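# Pack razor parts into case and close lid

## Task

Seat the razor handle, the razor head and the blade packet each in its own slot in the razor case, then push the lid all the way closed so it remains closed; at the end the case must lie flat on the table with neither gripper touching the case or any part.

## Robot and tools

Robot: two arms, left_arm and right_arm, each with six revolute joints and a two-finger gripper. Joint order everywhere (rows, result lists): waist, shoulder, elbow, wrist pitch, wrist yaw, wrist roll. Stated ranges in rad: waist -2.618..3.054, shoulder 0..3.142, elbow 0..3.142, wrist pitch -1.571..1.571, wrist yaw -1.571..1.571, wrist roll -2.094..2.094; true ends may differ by up to 0.059 rad. Drives are cheap, with gear play and weaker outer joints.

Frame: one scene frame in metres. Origin at table-top height, halfway between the arms' nominal bases; +x runs out over the table, +z up, left_arm sits on the +y side (arm names do not match image sides). Real bases are offset from nominal; a BASES line gives them if present. end_effector_position is the point between the finger pads, about 1 cm short of the tips; end_effector_quat_wxyz is orientation. Fingers point along the gripper's +z and close along its y. Reported hand positions can be off, more at long reach.

A row is always 14 numbers in [-1, 1]: left_arm's six joint values then its opening, then right_arm's six joint values then its opening. Joint values are scaled offsets, not poses: 1.0 equals 1.202 rad (waist), 1.258 (shoulder), 1.238 (elbow), 2.073 (wrist pitch), 2.022 (wrist yaw and roll). They count from the arm's Joint targets as printed in the latest result. Opening is absolute: +1 fully open, -1 closed. To keep an arm still, send 0 for its joints and repeat its current opening (0 is a real opening command, not 'unchanged').

execute_actions(actions, cameras): actions is a list of actions; each action is a list of up to 15 rows, each row run for one 1/30 s step; a short action repeats its last row to fill 15 steps. Every row's offsets count from the targets at the start of that action, not from the previous row; each new action starts from the updated targets, so a repeated offset keeps moving. An action requesting a joint more than 0.059 rad outward beyond its range is rejected for both arms; a malformed action or a failing first action rejects the whole call. An empty list just reports state. cameras: list of names; omitted, null or ["all"] gives all, [] none; unknown names invalidate the call.

move(target, speed, blend, opening_speed, blocking, cameras): target is one 14-number row, or up to 15 rows differing only in joint offsets, all measured from the same current Joint targets. All joints interpolate together, so grippers trace curves; no collision avoidance. speed: rad/s for the joint travelling farthest, 0.01 to 2, default 0.5, one value or one per segment. blend: corner rounding in rad, per target or single. opening_speed: gripper scale units per second, at least 0.2; without it openings are sent immediately. Paths under 0.5 s are stretched; over 10 s they stop short. blocking=false returns after about 0.5 s while motion continues; then only wait or stop are accepted until a result shows the move ended. The 'move:' line reports done, off_target (resting with a joint over 0.035 rad off), moving, held or fault, plus limits=held and each off arm's worst joint and error. done does not mean no contact.

wait(seconds): 0 to 10 s, arms hold their last command; a running move continues and the wait can end early. stop(): brakes a running move; fast moves need room. zoom_image(camera, region): camera is cam_left_wrist or cam_right_wrist, region [x0, y0, x1, y1] in pixels from the top-left, at most 504 by 504, from that camera's latest image. finished_scene(scene): integer scene number; the first call only prompts a check, the second call ends the scene irreversibly.

Results: Joint positions and Joint velocities per arm (rad, rad/s) plus pad gap (m; 0.094 fully open); Joint targets (base for next offsets); Tool commands; grip_measured (same scale as opening; reads slightly wide when empty, narrower than the part under a hard squeeze); grip_effort_nm (motor effort, negative closing, offset and friction, not pad force); Joint torques (offset, noisy; joints 1 to 3 wrap at ±28 N m). Messages: 'joint sent to its limit', 'joint command not followed' (clearance check altered targets; it does not separate the grippers), MOTOR HOT (75 °C), OVER-TEMPERATURE FAULT (90 °C, arm folds and idles; at 100 °C it goes limp).

Motion limits: each step, targets stay within a lead of the measured angle (0.202 waist, 0.258 shoulder, 0.238 elbow, 0.573 wrist pitch, 0.522 wrist yaw and roll, rad), and are scaled back if they would put the gripper over 100 mm from where it is. Large offsets may need several actions; tiny ones may not start. If an arm is dragged or pushing, command targets back past its measured positions.

Gripping: commanding just under the touch reading gives a light hold; about 0.11 below it gives full force (about 50 to 62 N per pad). Open well above grip_measured to release.

Cameras: cam_left_wrist and cam_right_wrist, each 896x504, mounted on the wrists; calibration (K, distortion, T_world_to_cam) is provided and may be slightly off; images can lag while moving.

Avoid: dropping parts, releasing moving parts, fast impacts, hard presses, arms hitting each other, anything leaving the table, and holding loads or straining toward unreachable poses (heats motors). Parts may be tugged or loose items nudged at random.

Each tool is called after "Request:" by a JSON object that holds its "op" and its "data", one argument or row to a line.

## Session

Request:
{"op": "execute_actions", "data": {
  "actions": []
}}

Scene clock: 0.00 s.
left_arm: end_effector_position=(+0.3707, +0.0618, +0.1803) grip_measured=+1.000 grip_effort_nm=n/a end_effector_quat_wxyz=(+0.174, +0.293, +0.865, -0.368) | right_arm: end_effector_position=(+0.3970, -0.2237, +0.2055) grip_measured=+1.000 grip_effort_nm=n/a end_effector_quat_wxyz=(-0.305, +0.668, -0.612, -0.293)
Joint names: [waist, shoulder, elbow, wrist pitch, wrist yaw, wrist roll]
Joint positions: left_arm=[-0.115 1.821 1.376 -0.893 0.812 0.452 0.094] | right_arm=[0.011 1.905 1.74 -1.399 -0.874 -1.626 0.094]
Joint velocities: left_arm=[-0.012 0.012 -0.002 -0.081 -0.022 0.007 0] | right_arm=[-0.002 -0.007 -0.002 0.11 -0.022 -0.066 0]
Joint torques (N m): no reading
Motor temperatures (°C): left_arm=[26 27 30 27 24 24 24] | right_arm=[24 26 27 29 23 24 25]
Heat: left arm: 30 °C; right arm: 29 °C.
Joint targets: left_arm=[-0.114 1.808 1.388 -0.891 0.831 0.462] | right_arm=[0.011 1.884 1.758 -1.396 -0.899 -1.632]
Tool commands: left_gripper/opening=+1.0 right_gripper/opening=+1.0
camera_calibration:
cam_left_wrist: T_world_to_cam=[[-0.661447, -0.529847, 0.530802, 0.183237], [-0.70064, 0.689036, -0.18529, 0.285358], [-0.267566, -0.49446, -0.826993, 0.370434], [0, 0, 0, 1]] pos_world=[0.42025, 0.0836303, 0.261958]
cam_right_wrist: T_world_to_cam=[[0.997103, 0.0666997, 0.0365522, -0.387277], [0.0759045, -0.903215, -0.422423, -0.105849], [0.00483906, 0.423973, -0.905662, 0.369996], [0, 0, 0, 1]] pos_world=[0.392399, -0.226642, 0.304534]

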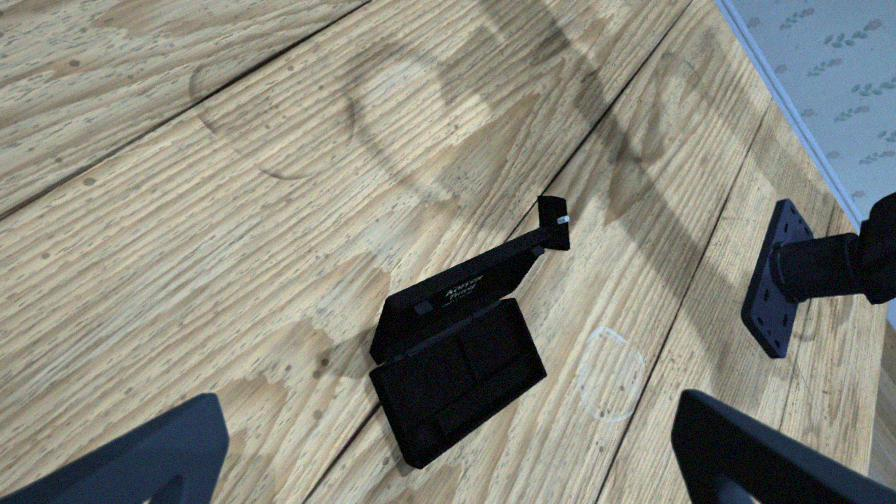

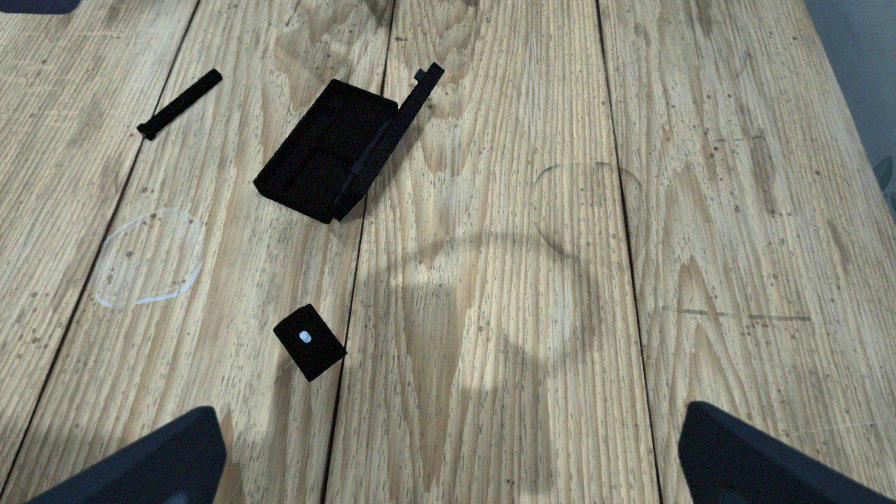

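Request:
{"op": "zoom_image", "data": {
  "camera": "cam_left_wrist",
  "region": [340, 170, 600, 490]
}}

Request:
{"op": "zoom_image", "data": {
  "camera": "cam_right_wrist",
  "region": [110, 40, 470, 400]
}}

Scaled by 1.575 from the camera's 896x504 image, which has a finer 1280x720 frame.

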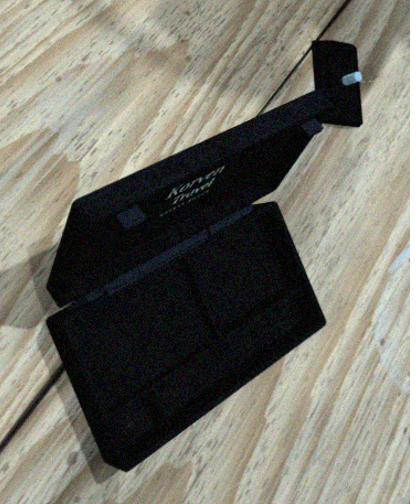

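Scaled by 1.400 from the camera's 896x504 image, which has a finer 1280x720 frame.

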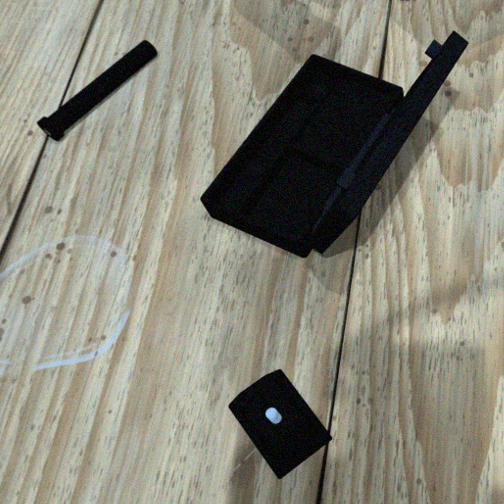

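Request:
{"op": "move", "data": {
  "target": [-0.53,-0.345,-0.237,0.034,-0.411,-0.228,0,0,0,0,0,0,0,1],
  "speed": 0.7
}}

Request:
{"op": "zoom_image", "data": {
  "camera": "cam_left_wrist",
  "region": [280, 80, 680, 430]
}}

Scene clock: 41.97 s.
left_arm: end_effector_position=(+0.2508, +0.0056, +0.1857) grip_measured=+0.001 grip_effort_nm=-0.071 end_effector_quat_wxyz=(+0.195, +0.361, +0.909, -0.077) | right_arm: end_effector_position=(+0.3970, -0.2237, +0.2055) grip_measured=+1.000 grip_effort_nm=-0.002 end_effector_quat_wxyz=(-0.305, +0.668, -0.612, -0.293)
Joint names: [waist, shoulder, elbow, wrist pitch, wrist yaw, wrist roll]
Joint positions: left_arm=[-0.756 1.398 1.114 -0.866 0.006 0.015 0.047] | right_arm=[0.011 1.905 1.74 -1.399 -0.874 -1.626 0.094]
Joint velocities: left_arm=[-0.012 0.027 0.002 0.037 -0.095 -0.022 0] | right_arm=[0.007 -0.012 -0.012 0.037 0.037 0.022 0]
Joint torques (N m): left_arm=[-0.01 -7.79 5.49 1.69 -0.15 -0.06] | right_arm=[0.05 -9.94 6.27 0.47 -0.73 -0.02]
Motor temperatures (°C): left_arm=[26 32 30 28 24 24 24] | right_arm=[24 34 29 28 24 24 25]
Heat: left arm: 32 °C; right arm: 34 °C.
Joint targets: left_arm=[-0.751 1.374 1.095 -0.820 0.000 0.001] | right_arm=[0.011 1.884 1.758 -1.396 -0.899 -1.632]
move: off_target (left_arm); left_arm: the wrist pitch is farthest, 0.045 rad from its target
camera_calibration:
cam_left_wrist: T_world_to_cam=[[-0.714406, -0.699718, 0.00424208, 0.183283], [-0.699049, 0.713964, 0.0398116, 0.198696], [-0.0308856, 0.0254762, -0.999198, 0.284753], [0, 0, 0, 1]] pos_world=[0.278632, -0.0208696, 0.275836]
cam_right_wrist: T_world_to_cam=[[0.997103, 0.0666997, 0.0365522, -0.387277], [0.0759045, -0.903215, -0.422423, -0.105849], [0.00483906, 0.423973, -0.905662, 0.369996], [0, 0, 0, 1]] pos_world=[0.392399, -0.226642, 0.304534]

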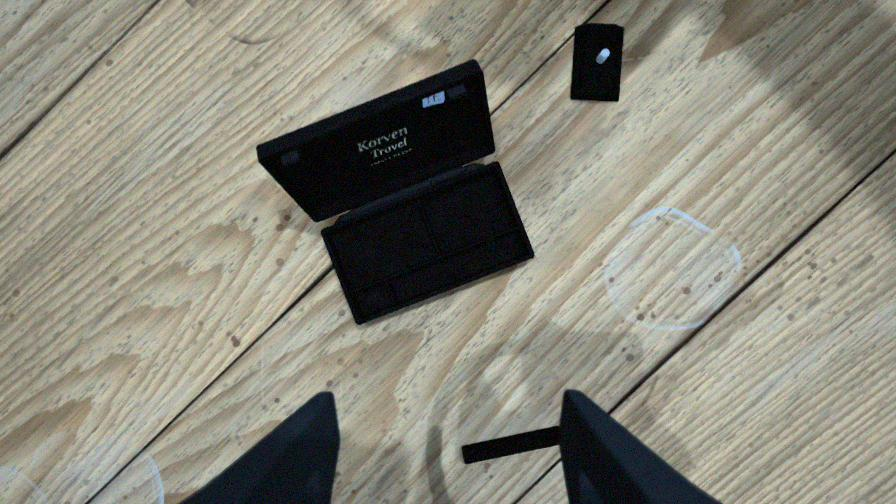

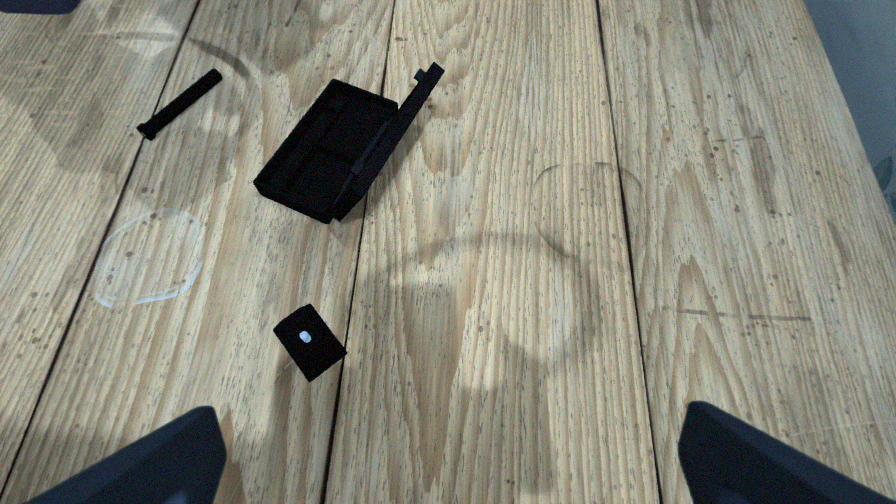

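Scaled by 1.260 from the camera's 896x504 image, which has a finer 1280x720 frame.

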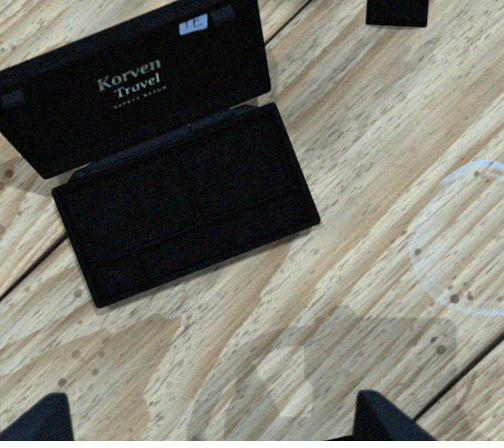

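Request:
{"op": "zoom_image", "data": {
  "camera": "cam_left_wrist",
  "region": [310, 150, 550, 330]
}}

Request:
{"op": "zoom_image", "data": {
  "camera": "cam_left_wrist",
  "region": [400, 60, 500, 120]
}}

Scaled by 2.100 from the camera's 896x504 image, which has a finer 1280x720 frame.

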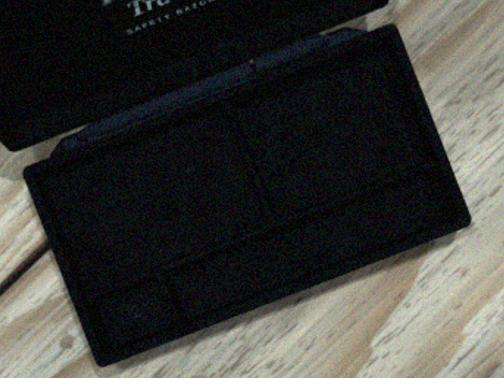

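Scaled by 5.040 from the camera's 896x504 image, which has a finer 1280x720 frame.

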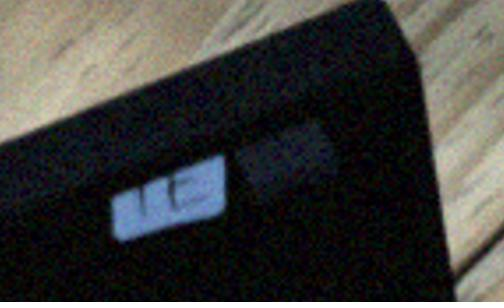

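Request:
{"op": "move", "data": {
  "target": [-0.111,-0.277,-0.271,-0.006,0,0,1,0,0,0,0,0,0,1],
  "speed": 0.7,
  "cameras": ["cam_left_wrist"]
}}

Request:
{"op": "zoom_image", "data": {
  "camera": "cam_left_wrist",
  "region": [250, 50, 650, 450]
}}

Scene clock: 73.67 s.
left_arm: end_effector_position=(+0.1695, +0.0367, +0.1620) grip_measured=+0.999 grip_effort_nm=0.066 end_effector_quat_wxyz=(+0.205, +0.417, +0.880, -0.095) | right_arm: end_effector_position=(+0.3970, -0.2237, +0.2055) grip_measured=+1.000 grip_effort_nm=-0.002 end_effector_quat_wxyz=(-0.305, +0.668, -0.612, -0.293)
Joint names: [waist, shoulder, elbow, wrist pitch, wrist yaw, wrist roll]
Joint positions: left_arm=[-0.886 1.045 0.778 -0.847 0.002 0.013 0.094] | right_arm=[0.011 1.905 1.74 -1.399 -0.874 -1.626 0.094]
Joint velocities: left_arm=[0.007 0.002 0.002 -0.095 0.022 -0.007 -0.001] | right_arm=[0.007 -0.007 0.002 -0.051 -0.081 -0.007 0]
Joint torques (N m): left_arm=[-0.44 -4.07 5.46 1.43 -0.11 -0.04] | right_arm=[0.02 -9.92 6.27 0.45 -0.72 -0.02]
Motor temperatures (°C): left_arm=[26 29 30 30 24 24 24] | right_arm=[24 35 29 27 24 24 25]
Heat: left arm: 30 °C; right arm: 35 °C.
Joint targets: left_arm=[-0.885 1.025 0.759 -0.832 0.000 0.001] | right_arm=[0.011 1.884 1.758 -1.396 -0.899 -1.632]
move: done
camera_calibration:
cam_left_wrist: T_world_to_cam=[[-0.797752, -0.602986, 0.000217703, 0.158343], [-0.602978, 0.797744, 0.00471294, 0.10691], [-0.00301551, 0.00362849, -0.999989, 0.253914], [0, 0, 0, 1]] pos_world=[0.191548, 0.00927061, 0.253373]
Images, in order (width x height): cam_left_wrist 896x504.

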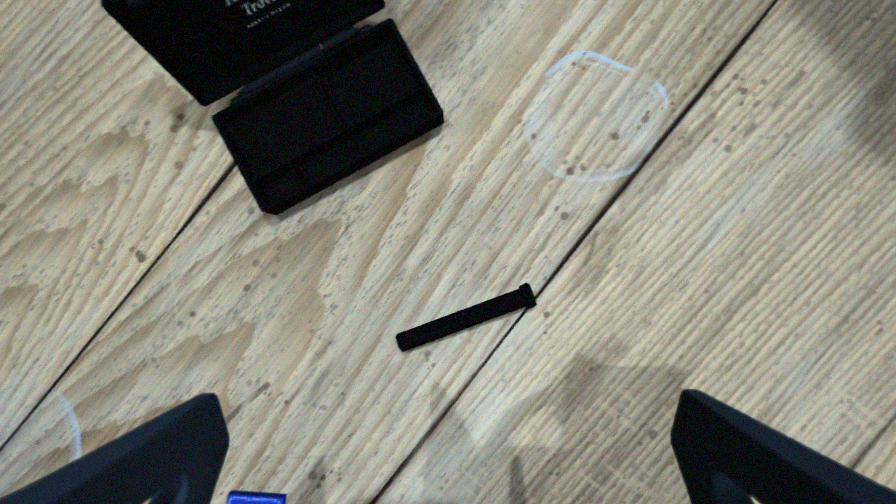

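Scaled by 1.260 from the camera's 896x504 image, which has a finer 1280x720 frame.

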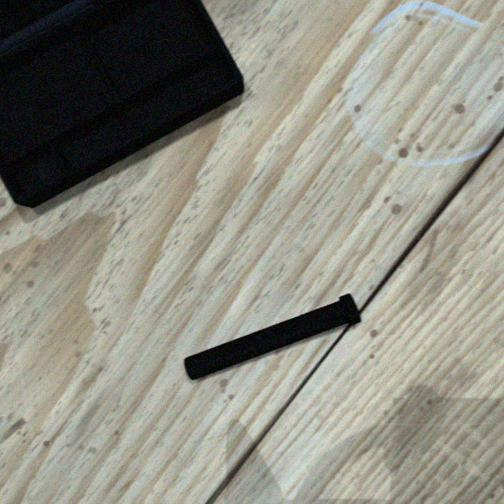

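Request:
{"op": "move", "data": {
  "target": [-0.034,0.455,0.079,0.001,0,0.604,-0.2,0,0,0,0,0,0,1],
  "speed": 0.7,
  "cameras": ["cam_left_wrist"]
}}

Request:
{"op": "zoom_image", "data": {
  "camera": "cam_left_wrist",
  "region": [250, 100, 650, 500]
}}

Scene clock: 115.70 s.
left_arm: end_effector_position=(+0.1523, +0.0483, +0.0502) grip_measured=-0.199 grip_effort_nm=-0.076 end_effector_quat_wxyz=(-0.027, +0.868, +0.495, -0.005) | right_arm: end_effector_position=(+0.3970, -0.2237, +0.2055) grip_measured=+1.000 grip_effort_nm=0.002 end_effector_quat_wxyz=(-0.305, +0.668, -0.612, -0.293)
Joint names: [waist, shoulder, elbow, wrist pitch, wrist yaw, wrist roll]
Joint positions: left_arm=[-0.912 1.594 0.816 -0.847 0.001 1.208 0.038] | right_arm=[0.011 1.905 1.74 -1.399 -0.874 -1.626 0.094]
Joint velocities: left_arm=[-0.007 -0.012 0.002 -0.037 -0.125 0.007 0.001] | right_arm=[-0.002 -0.002 -0.007 0.022 -0.022 -0.007 0]
Joint torques (N m): left_arm=[-0.57 -5.9 8.94 0.29 -0.11 0.09] | right_arm=[0.05 -9.96 6.24 0.46 -0.74 -0.02]
Motor temperatures (°C): left_arm=[26 28 31 30 24 24 24] | right_arm=[24 36 29 27 24 24 25]
Heat: left arm: 31 °C; right arm: 36 °C.
Joint targets: left_arm=[-0.925 1.598 0.857 -0.830 0.000 1.222] | right_arm=[0.011 1.884 1.758 -1.396 -0.899 -1.632]
move: off_target (left_arm); left_arm: the elbow is farthest, 0.040 rad from its target
camera_calibration:
cam_left_wrist: T_world_to_cam=[[-0.841024, 0.536137, 0.072363, 0.0995452], [0.505441, 0.730995, 0.45845, -0.100524], [0.192895, 0.422143, -0.885769, 0.0862039], [0, 0, 0, 1]] pos_world=[0.1179, -0.016278, 0.115238]
Images, in order (width x height): cam_left_wrist 896x504.

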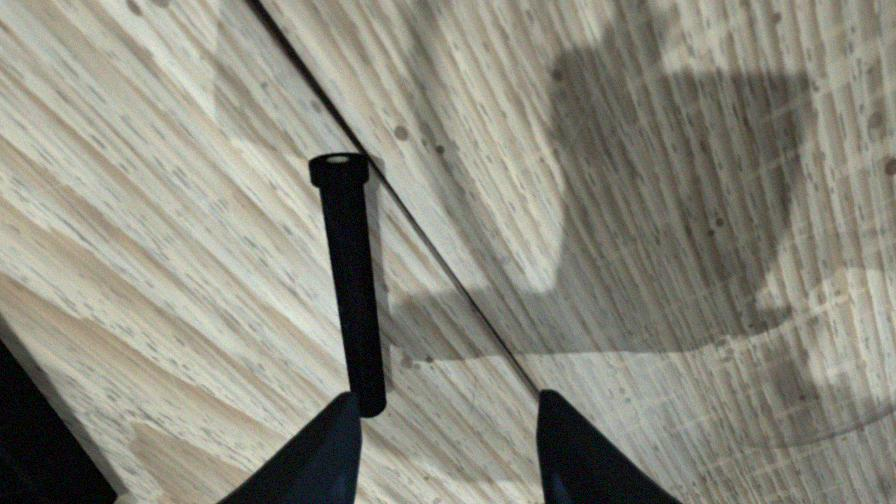

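Scaled by 1.260 from the camera's 896x504 image, which has a finer 1280x720 frame.

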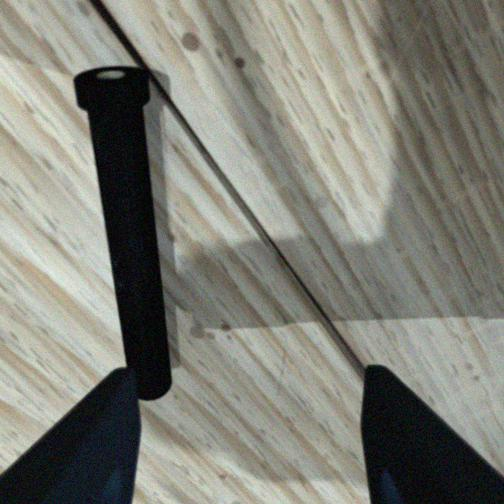

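Request:
{"op": "move", "data": {
  "target": [0.033,0.045,-0.027,0.043,0,0.009,-0.2,0,0,0,0,0,0,1],
  "speed": 0.4,
  "cameras": ["cam_left_wrist"]
}}

Scene clock: 135.70 s.
left_arm: end_effector_position=(+0.1652, +0.0399, +0.0374) grip_measured=-0.199 grip_effort_nm=-0.076 end_effector_quat_wxyz=(-0.011, +0.868, +0.496, -0.003) | right_arm: end_effector_position=(+0.3970, -0.2237, +0.2055) grip_measured=+1.000 grip_effort_nm=0.002 end_effector_quat_wxyz=(-0.305, +0.668, -0.612, -0.293)
Joint names: [waist, shoulder, elbow, wrist pitch, wrist yaw, wrist roll]
Joint positions: left_arm=[-0.893 1.649 0.816 -0.761 0.001 1.227 0.038] | right_arm=[0.011 1.905 1.74 -1.399 -0.874 -1.626 0.094]
Joint velocities: left_arm=[-0.002 -0.007 -0.012 0.007 -0.037 -0.007 0] | right_arm=[-0.012 -0.002 0.002 0.007 -0.066 -0.051 0]
Joint torques (N m): left_arm=[0.39 -6.16 5.97 0.4 -0.12 0.1] | right_arm=[0.03 -9.95 6.26 0.46 -0.73 -0.03]
Motor temperatures (°C): left_arm=[26 28 32 29 24 24 24] | right_arm=[24 37 29 26 24 24 25]
Heat: left arm: 32 °C; right arm: 37 °C.
Joint targets: left_arm=[-0.886 1.654 0.824 -0.741 0.000 1.241] | right_arm=[0.011 1.884 1.758 -1.396 -0.899 -1.632]
move: done
camera_calibration:
cam_left_wrist: T_world_to_cam=[[-0.842944, 0.53624, 0.043499, 0.117266], [0.495744, 0.742782, 0.450013, -0.0935946], [0.209005, 0.4009, -0.891962, 0.0743354], [0, 0, 0, 1]] pos_world=[0.129711, -0.0231631, 0.103322]
Images, in order (width x height): cam_left_wrist 896x504.

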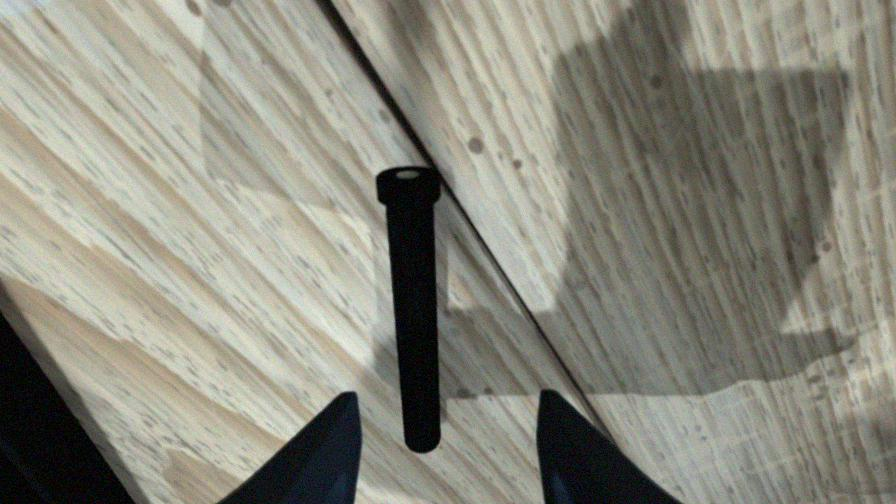

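Request:
{"op": "move", "data": {
  "target": [0.014,0.064,-0.0174,0.058,0,0,-0.2,0,0,0,0,0,0,1],
  "speed": 0.2,
  "cameras": ["cam_left_wrist"]
}}

Scene clock: 148.67 s.
left_arm: end_effector_position=(+0.1794, +0.0273, +0.0190) grip_measured=-0.199 grip_effort_nm=-0.076 end_effector_quat_wxyz=(+0.008, +0.866, +0.500, +0.001) | right_arm: end_effector_position=(+0.3970, -0.2237, +0.2055) grip_measured=+1.000 grip_effort_nm=0.002 end_effector_quat_wxyz=(-0.305, +0.668, -0.612, -0.293)
Joint names: [waist, shoulder, elbow, wrist pitch, wrist yaw, wrist roll]
Joint positions: left_arm=[-0.882 1.727 0.816 -0.643 0.001 1.228 0.038] | right_arm=[0.011 1.905 1.74 -1.399 -0.874 -1.626 0.094]
Joint velocities: left_arm=[-0.012 0.007 0.007 0.081 -0.022 -0.022 0] | right_arm=[-0.027 0.007 -0.007 -0.007 -0.081 -0.051 0]
Joint torques (N m): left_arm=[0.57 -6.74 4.03 0.56 -0.09 0.11] | right_arm=[0.05 -9.95 6.24 0.46 -0.74 -0.03]
Motor temperatures (°C): left_arm=[26 28 31 28 24 24 24] | right_arm=[24 37 29 26 24 24 25]
Heat: left arm: 31 °C; right arm: 37 °C.
Joint targets: left_arm=[-0.869 1.735 0.802 -0.621 0.000 1.241] | right_arm=[0.011 1.884 1.758 -1.396 -0.899 -1.632]
move: done
camera_calibration:
cam_left_wrist: T_world_to_cam=[[-0.848476, 0.529205, 0.00552468, 0.138664], [0.477409, 0.760842, 0.439545, -0.0799771], [0.228406, 0.375581, -0.898204, 0.0573625], [0, 0, 0, 1]] pos_world=[0.142733, -0.0340762, 0.0859106]
Images, in order (width x height): cam_left_wrist 896x504.

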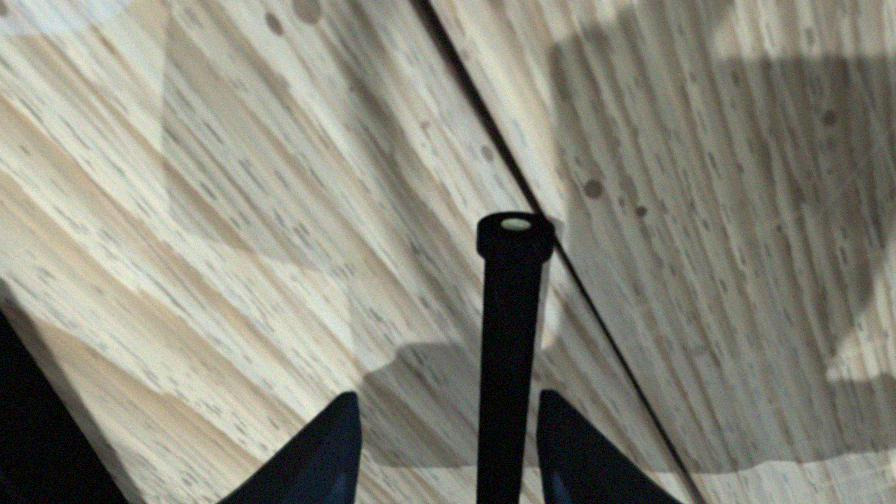

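Request:
{"op": "move", "data": {
  "target": [-0.028,-0.03,-0.036,0.004,0,0,-0.2,0,0,0,0,0,0,1],
  "speed": 0.2,
  "cameras": ["cam_left_wrist"]
}}

Scene clock: 158.53 s.
left_arm: end_effector_position=(+0.1699, +0.0359, +0.0127) grip_measured=-0.199 grip_effort_nm=-0.066 end_effector_quat_wxyz=(-0.003, +0.871, +0.491, +0.000) | right_arm: end_effector_position=(+0.3970, -0.2237, +0.2055) grip_measured=+1.000 grip_effort_nm=0.002 end_effector_quat_wxyz=(-0.305, +0.668, -0.612, -0.293)
Joint names: [waist, shoulder, elbow, wrist pitch, wrist yaw, wrist roll]
Joint positions: left_arm=[-0.889 1.72 0.775 -0.631 -0.001 1.241 0.038] | right_arm=[0.011 1.905 1.74 -1.399 -0.874 -1.626 0.094]
Joint velocities: left_arm=[-0.007 0.012 -0.002 -0.051 0.022 0.022 0.001] | right_arm=[-0.012 0.012 0.002 -0.066 -0.007 -0.022 0]
Joint torques (N m): left_arm=[-0.61 -8.88 3.71 0.42 -0.08 0.1] | right_arm=[0.02 -9.92 6.27 0.46 -0.74 -0.03]
Motor temperatures (°C): left_arm=[26 28 30 28 24 24 24] | right_arm=[24 37 29 26 24 24 25]
Heat: left arm: 30 °C; right arm: 37 °C.
Joint targets: left_arm=[-0.903 1.697 0.757 -0.613 0.000 1.241] | right_arm=[0.011 1.884 1.758 -1.396 -0.899 -1.632]
move: done
camera_calibration:
cam_left_wrist: T_world_to_cam=[[-0.837566, 0.545739, 0.0255417, 0.123359], [0.497992, 0.74339, 0.446515, -0.0822073], [0.224693, 0.386706, -0.894411, 0.0508148], [0, 0, 0, 1]] pos_world=[0.132842, -0.0258599, 0.0790054]
Images, in order (width x height): cam_left_wrist 896x504.

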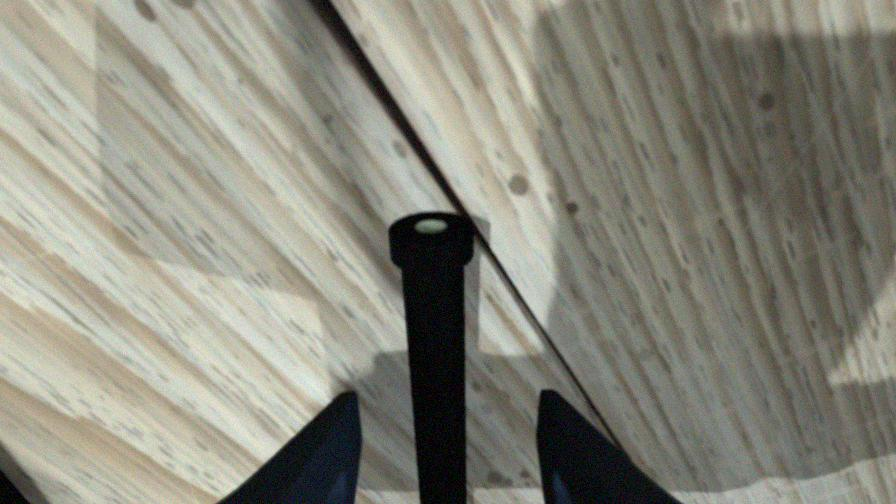

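Request:
{"op": "move", "data": {
  "target": [0,0,0,0,0,0,-0.86,0,0,0,0,0,0,1],
  "opening_speed": 0.6,
  "cameras": ["cam_left_wrist"]
}}

Scene clock: 165.80 s.
left_arm: end_effector_position=(+0.1699, +0.0359, +0.0127) grip_measured=-0.851 grip_effort_nm=-0.984 end_effector_quat_wxyz=(-0.003, +0.871, +0.491, +0.000) | right_arm: end_effector_position=(+0.3970, -0.2237, +0.2055) grip_measured=+1.000 grip_effort_nm=0.007 end_effector_quat_wxyz=(-0.305, +0.668, -0.612, -0.293)
Joint names: [waist, shoulder, elbow, wrist pitch, wrist yaw, wrist roll]
Joint positions: left_arm=[-0.889 1.72 0.775 -0.631 -0.001 1.241 0.007] | right_arm=[0.011 1.905 1.74 -1.399 -0.874 -1.626 0.094]
Joint velocities: left_arm=[-0.022 -0.007 0.007 0.007 0.066 -0.051 -0.002] | right_arm=[0.002 -0.012 -0.012 -0.051 0.022 -0.007 0]
Joint torques (N m): left_arm=[-0.61 -8.95 3.71 0.42 -0.06 0.11] | right_arm=[0.09 -9.92 6.26 0.48 -0.73 -0.03]
Motor temperatures (°C): left_arm=[26 29 30 28 24 24 24] | right_arm=[24 37 29 26 24 24 25]
Heat: left arm: 30 °C; right arm: 37 °C.
Joint targets: left_arm=[-0.903 1.697 0.757 -0.613 0.000 1.241] | right_arm=[0.011 1.884 1.758 -1.396 -0.899 -1.632]
move: done
camera_calibration:
cam_left_wrist: T_world_to_cam=[[-0.837566, 0.545739, 0.0255417, 0.123359], [0.497992, 0.74339, 0.446515, -0.0822073], [0.224693, 0.386706, -0.894411, 0.0508148], [0, 0, 0, 1]] pos_world=[0.132842, -0.0258599, 0.0790054]
Images, in order (width x height): cam_left_wrist 896x504.

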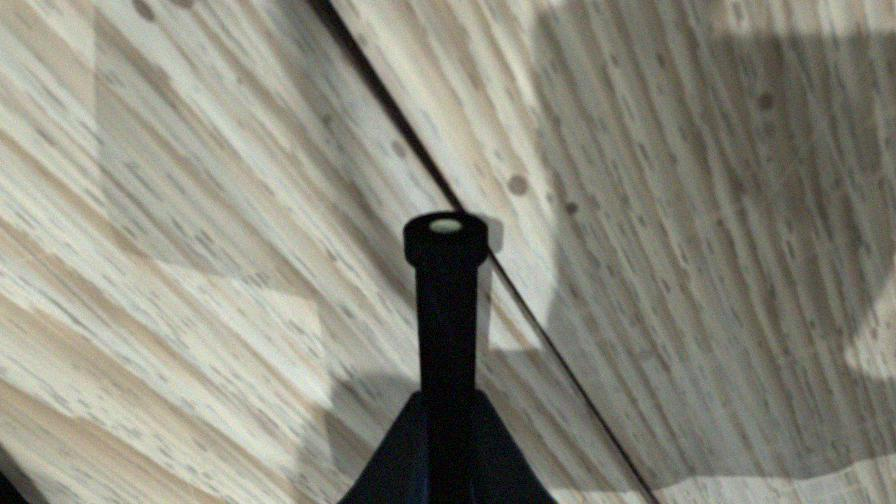

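Request:
{"op": "move", "data": {
  "target": [
    [0,-0.109,0.122,-0.147,0,0,-0.88,0,0,0,0,0,0,1],
    [0.1065,0.17,0.457,-0.178,0,-0.007,-0.88,0,0,0,0,0,0,1]
  ],
  "speed": [0.3,0.5],
  "cameras": ["cam_left_wrist"]
}}

Request:
{"op": "zoom_image", "data": {
  "camera": "cam_left_wrist",
  "region": [250, 50, 700, 500]
}}

Scene clock: 187.17 s.
left_arm: end_effector_position=(+0.2556, -0.0033, +0.0720) grip_measured=-0.855 grip_effort_nm=-1.033 end_effector_quat_wxyz=(-0.005, +0.836, +0.548, +0.000) | right_arm: end_effector_position=(+0.3970, -0.2237, +0.2055) grip_measured=+1.000 grip_effort_nm=-0.002 end_effector_quat_wxyz=(-0.305, +0.668, -0.612, -0.293)
Joint names: [waist, shoulder, elbow, wrist pitch, wrist yaw, wrist roll]
Joint positions: left_arm=[-0.77 1.901 1.284 -0.964 -0.002 1.227 0.007] | right_arm=[0.011 1.905 1.74 -1.399 -0.874 -1.626 0.094]
Joint velocities: left_arm=[-0.027 -0.002 0.002 0.007 -0.022 0.007 0.001] | right_arm=[-0.037 -0.012 -0.007 -0.066 0.022 0.037 0]
Joint torques (N m): left_arm=[0.09 -9.02 9.24 0.02 -0.07 -0.08] | right_arm=[0.03 -9.96 6.26 0.46 -0.74 -0.03]
Motor temperatures (°C): left_arm=[26 30 30 27 24 24 25] | right_arm=[24 37 29 25 25 24 25]
Heat: left arm: 30 °C; right arm: 37 °C.
Joint targets: left_arm=[-0.775 1.911 1.323 -0.982 0.000 1.226] | right_arm=[0.011 1.884 1.758 -1.396 -0.899 -1.632]
move: off_target (left_arm); left_arm: the elbow is farthest, 0.038 rad from its target
camera_calibration:
cam_left_wrist: T_world_to_cam=[[-0.902668, 0.429331, 0.0294255, 0.230977], [0.395665, 0.801106, 0.449087, -0.0960966], [0.169234, 0.417019, -0.893003, 0.113995], [0, 0, 0, 1]] pos_world=[0.227226, -0.0697202, 0.138157]
Images, in order (width x height): cam_left_wrist 896x504.

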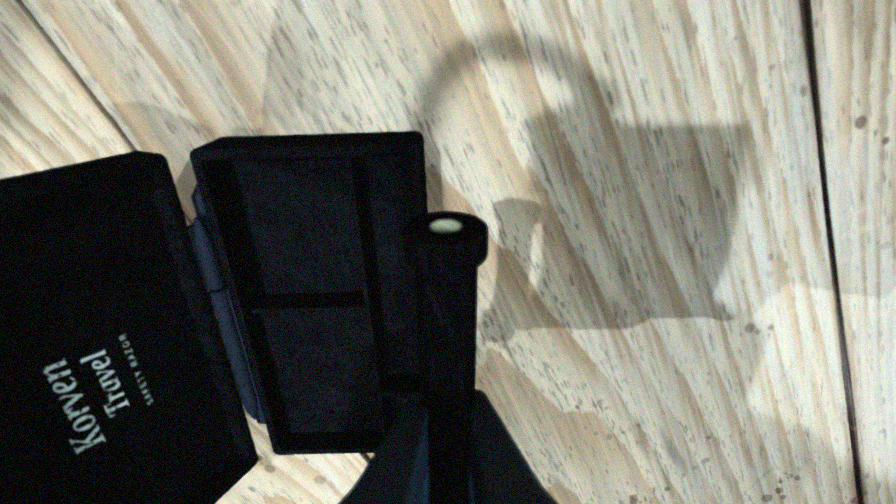

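Scaled by 1.120 from the camera's 896x504 image, which has a finer 1280x720 frame.

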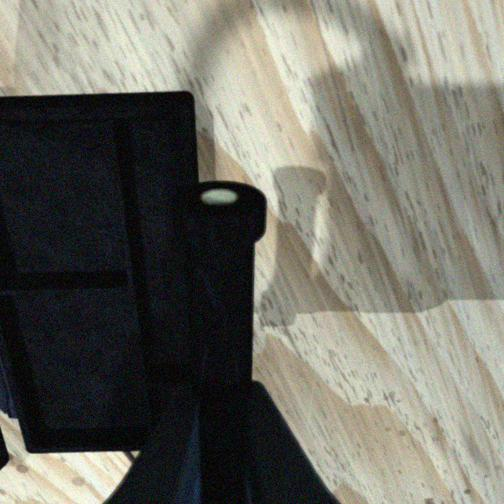

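Request:
{"op": "move", "data": {
  "target": [0.0125,0.067,-0.0186,0.066,0,0.006,-0.88,0,0,0,0,0,0,1],
  "speed": 0.2,
  "cameras": ["cam_left_wrist"]
}}

Request:
{"op": "zoom_image", "data": {
  "camera": "cam_left_wrist",
  "region": [250, 50, 700, 500]
}}

Scene clock: 212.83 s.
left_arm: end_effector_position=(+0.2667, -0.0138, +0.0450) grip_measured=-0.855 grip_effort_nm=-1.043 end_effector_quat_wxyz=(+0.002, +0.836, +0.548, +0.002) | right_arm: end_effector_position=(+0.3970, -0.2237, +0.2055) grip_measured=+1.000 grip_effort_nm=-0.002 end_effector_quat_wxyz=(-0.305, +0.668, -0.612, -0.293)
Joint names: [waist, shoulder, elbow, wrist pitch, wrist yaw, wrist roll]
Joint positions: left_arm=[-0.77 1.984 1.284 -0.867 -0.002 1.227 0.007] | right_arm=[0.011 1.905 1.74 -1.399 -0.874 -1.626 0.094]
Joint velocities: left_arm=[-0.002 -0.012 -0.012 0.007 -0.037 0.051 0] | right_arm=[-0.017 0.012 -0.002 -0.007 -0.037 0.037 0]
Joint torques (N m): left_arm=[0.25 -9.54 7.15 0.48 -0.08 0.08] | right_arm=[-0.01 -9.91 6.3 0.46 -0.72 -0.03]
Motor temperatures (°C): left_arm=[25 29 31 27 24 24 25] | right_arm=[24 38 29 25 25 24 25]
Heat: left arm: 31 °C; right arm: 38 °C.
Joint targets: left_arm=[-0.760 1.995 1.300 -0.845 0.000 1.239] | right_arm=[0.011 1.884 1.758 -1.396 -0.899 -1.632]
move: done
camera_calibration:
cam_left_wrist: T_world_to_cam=[[-0.902898, 0.429547, 0.0162826, 0.24702], [0.391165, 0.805334, 0.445451, -0.0785417], [0.178229, 0.408566, -0.895158, 0.0899176], [0, 0, 0, 1]] pos_world=[0.237731, -0.0795917, 0.111455]
Images, in order (width x height): cam_left_wrist 896x504.

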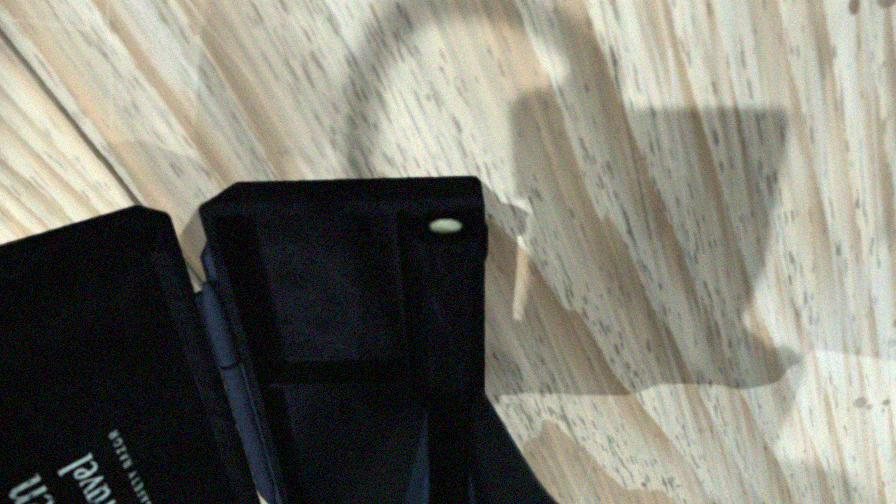

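Scaled by 1.120 from the camera's 896x504 image, which has a finer 1280x720 frame.

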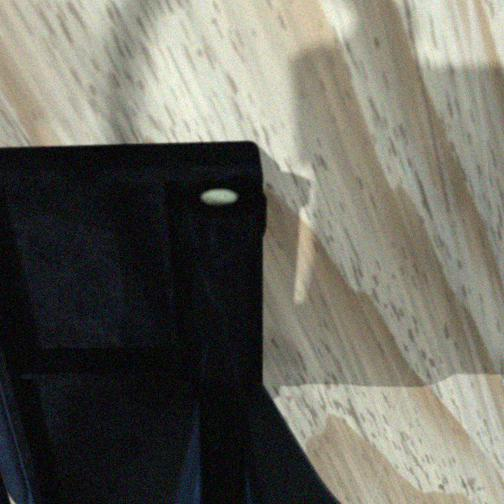

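Request:
{"op": "move", "data": {
  "target": [0.0125,0.02,-0.0517,0.0314,0,0.003,-0.88,0,0,0,0,0,0,1],
  "speed": 0.1,
  "cameras": ["cam_left_wrist"]
}}

Request:
{"op": "zoom_image", "data": {
  "camera": "cam_left_wrist",
  "region": [300, 150, 600, 500]
}}

Scene clock: 234.53 s.
left_arm: end_effector_position=(+0.2705, -0.0113, +0.0297) grip_measured=-0.855 grip_effort_nm=-1.043 end_effector_quat_wxyz=(+0.005, +0.836, +0.548, +0.002) | right_arm: end_effector_position=(+0.3970, -0.2237, +0.2055) grip_measured=+1.000 grip_effort_nm=0.007 end_effector_quat_wxyz=(-0.305, +0.668, -0.612, -0.293)
Joint names: [waist, shoulder, elbow, wrist pitch, wrist yaw, wrist roll]
Joint positions: left_arm=[-0.758 2.008 1.252 -0.803 -0.002 1.239 0.007] | right_arm=[0.011 1.905 1.74 -1.399 -0.874 -1.626 0.094]
Joint velocities: left_arm=[-0.017 0.012 -0.017 -0.007 -0.037 0.037 0] | right_arm=[-0.017 -0.012 -0.002 0.037 0.007 0.022 0]
Joint torques (N m): left_arm=[0.47 -9.55 4.46 0.53 -0.1 0.11] | right_arm=[-0.01 -9.92 6.24 0.46 -0.73 -0.03]
Motor temperatures (°C): left_arm=[25 29 31 27 24 24 25] | right_arm=[24 38 29 25 25 24 25]
Heat: left arm: 31 °C; right arm: 38 °C.
Joint targets: left_arm=[-0.744 2.020 1.236 -0.780 0.000 1.245] | right_arm=[0.011 1.884 1.758 -1.396 -0.899 -1.632]
move: done
camera_calibration:
cam_left_wrist: T_world_to_cam=[[-0.902969, 0.429611, 0.00896077, 0.249843], [0.388645, 0.807614, 0.443526, -0.0743895], [0.183307, 0.403973, -0.896217, 0.0731585], [0, 0, 0, 1]] pos_world=[0.241101, -0.0768115, 0.0963207]
Images, in order (width x height): cam_left_wrist 896x504.

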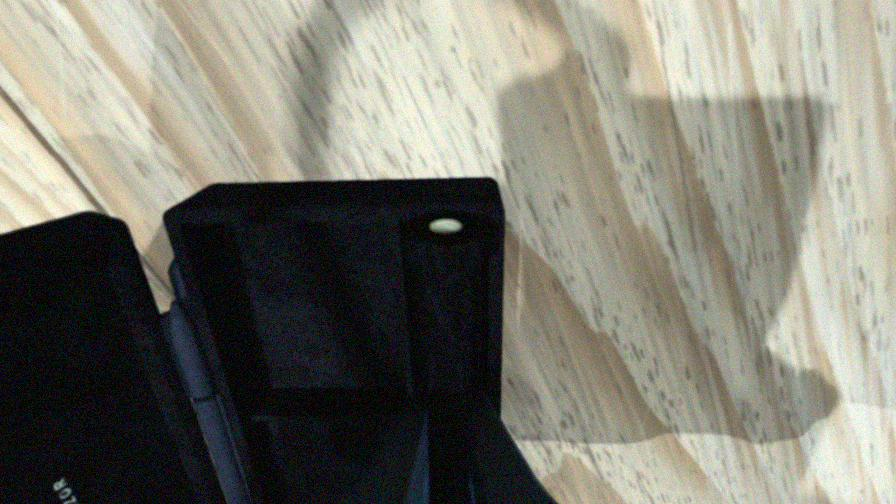

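Scaled by 1.440 from the camera's 896x504 image, which has a finer 1280x720 frame.

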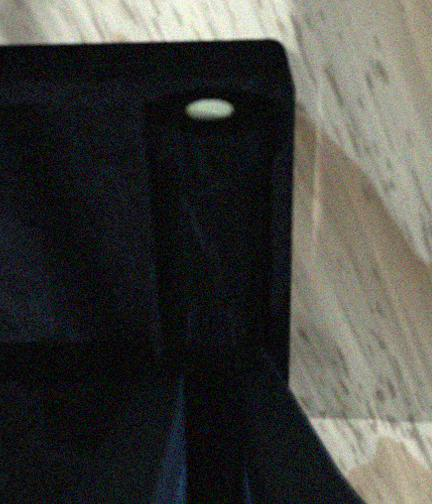

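Request:
{"op": "move", "data": {
  "target": [0,0.005,-0.0105,0.006,0,0,-0.88,0,0,0,0,0,0,1],
  "speed": 0.1,
  "cameras": ["cam_left_wrist"]
}}

Scene clock: 253.47 s.
left_arm: end_effector_position=(+0.2705, -0.0113, +0.0277) grip_measured=-0.855 grip_effort_nm=-1.038 end_effector_quat_wxyz=(+0.008, +0.834, +0.551, +0.003) | right_arm: end_effector_position=(+0.3970, -0.2237, +0.2055) grip_measured=+1.000 grip_effort_nm=0.007 end_effector_quat_wxyz=(-0.305, +0.668, -0.612, -0.293)
Joint names: [waist, shoulder, elbow, wrist pitch, wrist yaw, wrist roll]
Joint positions: left_arm=[-0.758 2.008 1.243 -0.789 -0.002 1.231 0.007] | right_arm=[0.011 1.905 1.74 -1.399 -0.874 -1.626 0.094]
Joint velocities: left_arm=[0.002 -0.017 -0.012 0.051 0.007 -0.022 0] | right_arm=[0.002 0.002 0.012 -0.037 -0.022 0.007 0]
Joint torques (N m): left_arm=[0.44 -9.07 4.18 0.53 -0.07 0.12] | right_arm=[0.01 -9.92 6.27 0.45 -0.74 -0.03]
Motor temperatures (°C): left_arm=[25 29 30 27 24 24 25] | right_arm=[24 38 29 25 25 24 25]
Heat: left arm: 30 °C; right arm: 38 °C.
Joint targets: left_arm=[-0.744 2.027 1.223 -0.767 0.000 1.245] | right_arm=[0.011 1.884 1.758 -1.396 -0.899 -1.632]
move: done
camera_calibration:
cam_left_wrist: T_world_to_cam=[[-0.90626, 0.422695, 0.00458372, 0.250784], [0.380959, 0.811983, 0.442215, -0.0713412], [0.1832, 0.402508, -0.896897, 0.0713967], [0, 0, 0, 1]] pos_world=[0.241374, -0.0768152, 0.0944341]
Images, in order (width x height): cam_left_wrist 896x504.

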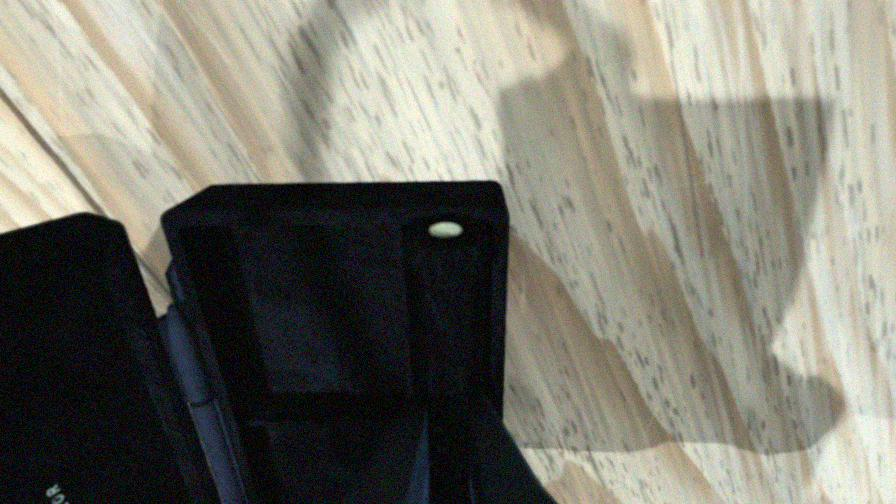

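Request:
{"op": "move", "data": {
  "target": [0,0,0,0,0,0,-0.55,0,0,0,0,0,0,1],
  "opening_speed": 0.2,
  "cameras": ["cam_left_wrist"]
}}

Request:
{"op": "zoom_image", "data": {
  "camera": "cam_left_wrist",
  "region": [300, 150, 600, 500]
}}

Scene clock: 262.40 s.
left_arm: end_effector_position=(+0.2725, -0.0124, +0.0267) grip_measured=-0.551 grip_effort_nm=0.066 end_effector_quat_wxyz=(+0.011, +0.838, +0.546, +0.004) | right_arm: end_effector_position=(+0.3970, -0.2237, +0.2055) grip_measured=+1.000 grip_effort_nm=0.002 end_effector_quat_wxyz=(-0.305, +0.668, -0.612, -0.293)
Joint names: [waist, shoulder, elbow, wrist pitch, wrist yaw, wrist roll]
Joint positions: left_arm=[-0.756 2.011 1.243 -0.778 -0.002 1.245 0.021] | right_arm=[0.011 1.905 1.74 -1.399 -0.874 -1.626 0.094]
Joint velocities: left_arm=[-0.002 -0.027 0.007 0.051 -0.007 0.007 0.001] | right_arm=[-0.002 -0.002 -0.007 -0.051 -0.022 -0.066 0]
Joint torques (N m): left_arm=[0.44 -9.24 4.11 0.42 -0.07 0.1] | right_arm=[0.08 -9.91 6.26 0.45 -0.74 -0.03]
Motor temperatures (°C): left_arm=[25 29 30 27 24 24 25] | right_arm=[24 38 29 25 25 24 25]
Heat: left arm: 30 °C; right arm: 38 °C.
Joint targets: left_arm=[-0.744 2.027 1.223 -0.767 0.000 1.245] | right_arm=[0.011 1.884 1.758 -1.396 -0.899 -1.632]
move: done
camera_calibration:
cam_left_wrist: T_world_to_cam=[[-0.901011, 0.433787, -0.00280075, 0.252002], [0.388335, 0.809449, 0.440441, -0.072769], [0.193324, 0.395754, -0.897777, 0.0677803], [0, 0, 0, 1]] pos_world=[0.242212, -0.0772366, 0.0936078]
Images, in order (width x height): cam_left_wrist 896x504.

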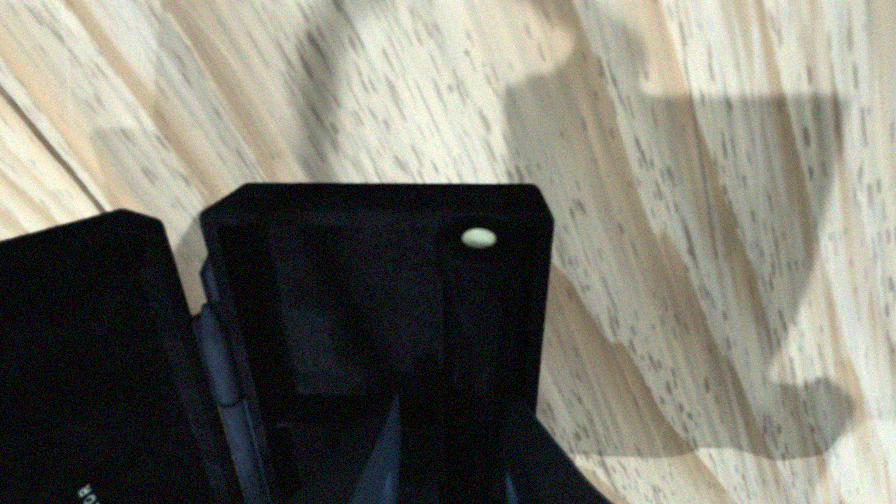

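Scaled by 1.440 from the camera's 896x504 image, which has a finer 1280x720 frame.

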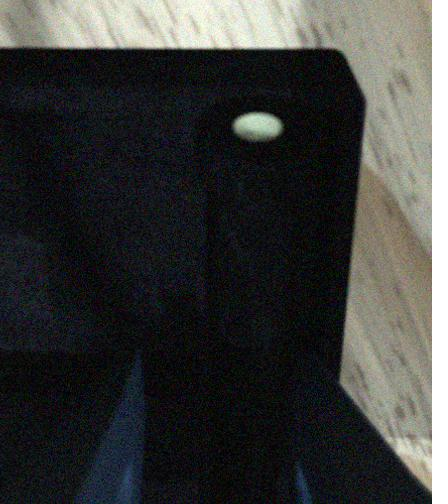

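Request:
{"op": "move", "data": {
  "target": [
    [0,-0.075,0.065,-0.069,0,0,-0.55,0,0,0,0,0,0,1],
    [0.0,-0.509,-0.195,-0.013,0,-0.615,-0.55,0,0,0,0,0,0,1]
  ],
  "speed": [0.15,0.7],
  "cameras": ["cam_left_wrist"]
}}

Request:
{"op": "zoom_image", "data": {
  "camera": "cam_left_wrist",
  "region": [250, 50, 700, 500]
}}

Scene clock: 277.27 s.
left_arm: end_effector_position=(+0.2350, +0.0218, +0.1456) grip_measured=-0.551 grip_effort_nm=0.061 end_effector_quat_wxyz=(+0.151, +0.364, +0.917, -0.056) | right_arm: end_effector_position=(+0.3970, -0.2237, +0.2055) grip_measured=+1.000 grip_effort_nm=0.002 end_effector_quat_wxyz=(-0.305, +0.668, -0.612, -0.293)
Joint names: [waist, shoulder, elbow, wrist pitch, wrist yaw, wrist roll]
Joint positions: left_arm=[-0.756 1.411 1.001 -0.837 -0.002 0.015 0.021] | right_arm=[0.011 1.905 1.74 -1.399 -0.874 -1.626 0.094]
Joint velocities: left_arm=[-0.012 0.012 0.002 -0.066 0.022 -0.051 0] | right_arm=[-0.007 0.002 -0.007 0.066 -0.051 -0.11 0]
Joint torques (N m): left_arm=[0.47 -7.88 5.31 1.48 -0.07 -0.05] | right_arm=[0.02 -9.92 6.27 0.46 -0.74 -0.02]
Motor temperatures (°C): left_arm=[25 30 30 27 24 24 25] | right_arm=[24 38 29 25 25 24 25]
Heat: left arm: 30 °C; right arm: 38 °C.
Joint targets: left_arm=[-0.744 1.386 0.982 -0.794 0.000 0.001] | right_arm=[0.011 1.884 1.758 -1.396 -0.899 -1.632]
move: off_target (left_arm); left_arm: the wrist pitch is farthest, 0.043 rad from its target
camera_calibration:
cam_left_wrist: T_world_to_cam=[[-0.712224, -0.701948, 0.0023727, 0.18338], [-0.695021, 0.705661, 0.137799, 0.162673], [-0.0984021, 0.0964948, -0.990457, 0.256766], [0, 0, 0, 1]] pos_world=[0.268935, -0.0108452, 0.231464]
Images, in order (width x height): cam_left_wrist 896x504.

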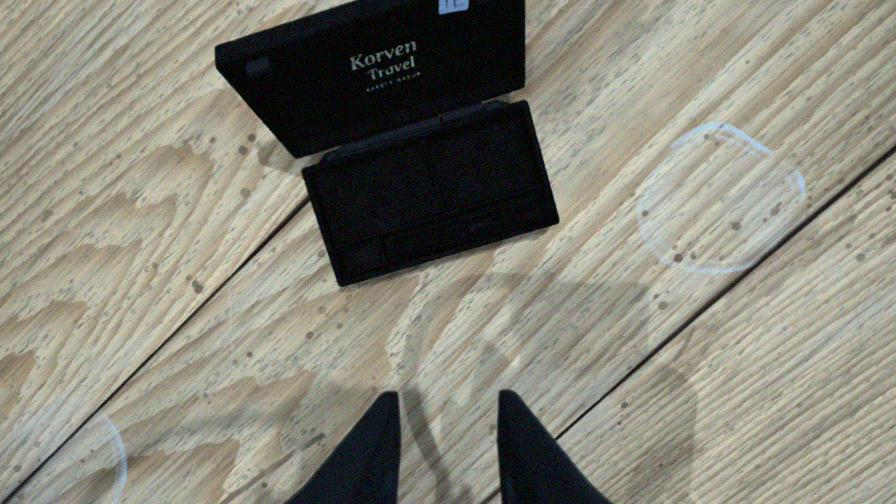

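Scaled by 1.120 from the camera's 896x504 image, which has a finer 1280x720 frame.

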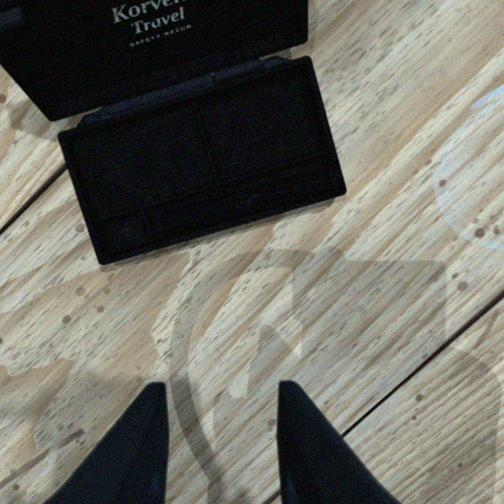

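Request:
{"op": "zoom_image", "data": {
  "camera": "cam_left_wrist",
  "region": [360, 170, 580, 300]
}}

Scaled by 2.291 from the camera's 896x504 image, which has a finer 1280x720 frame.

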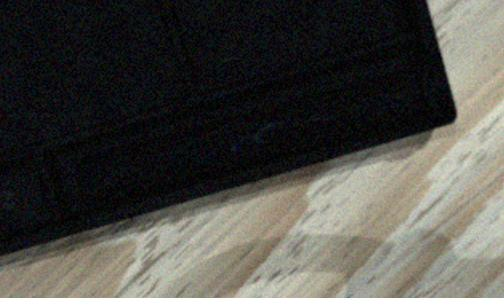

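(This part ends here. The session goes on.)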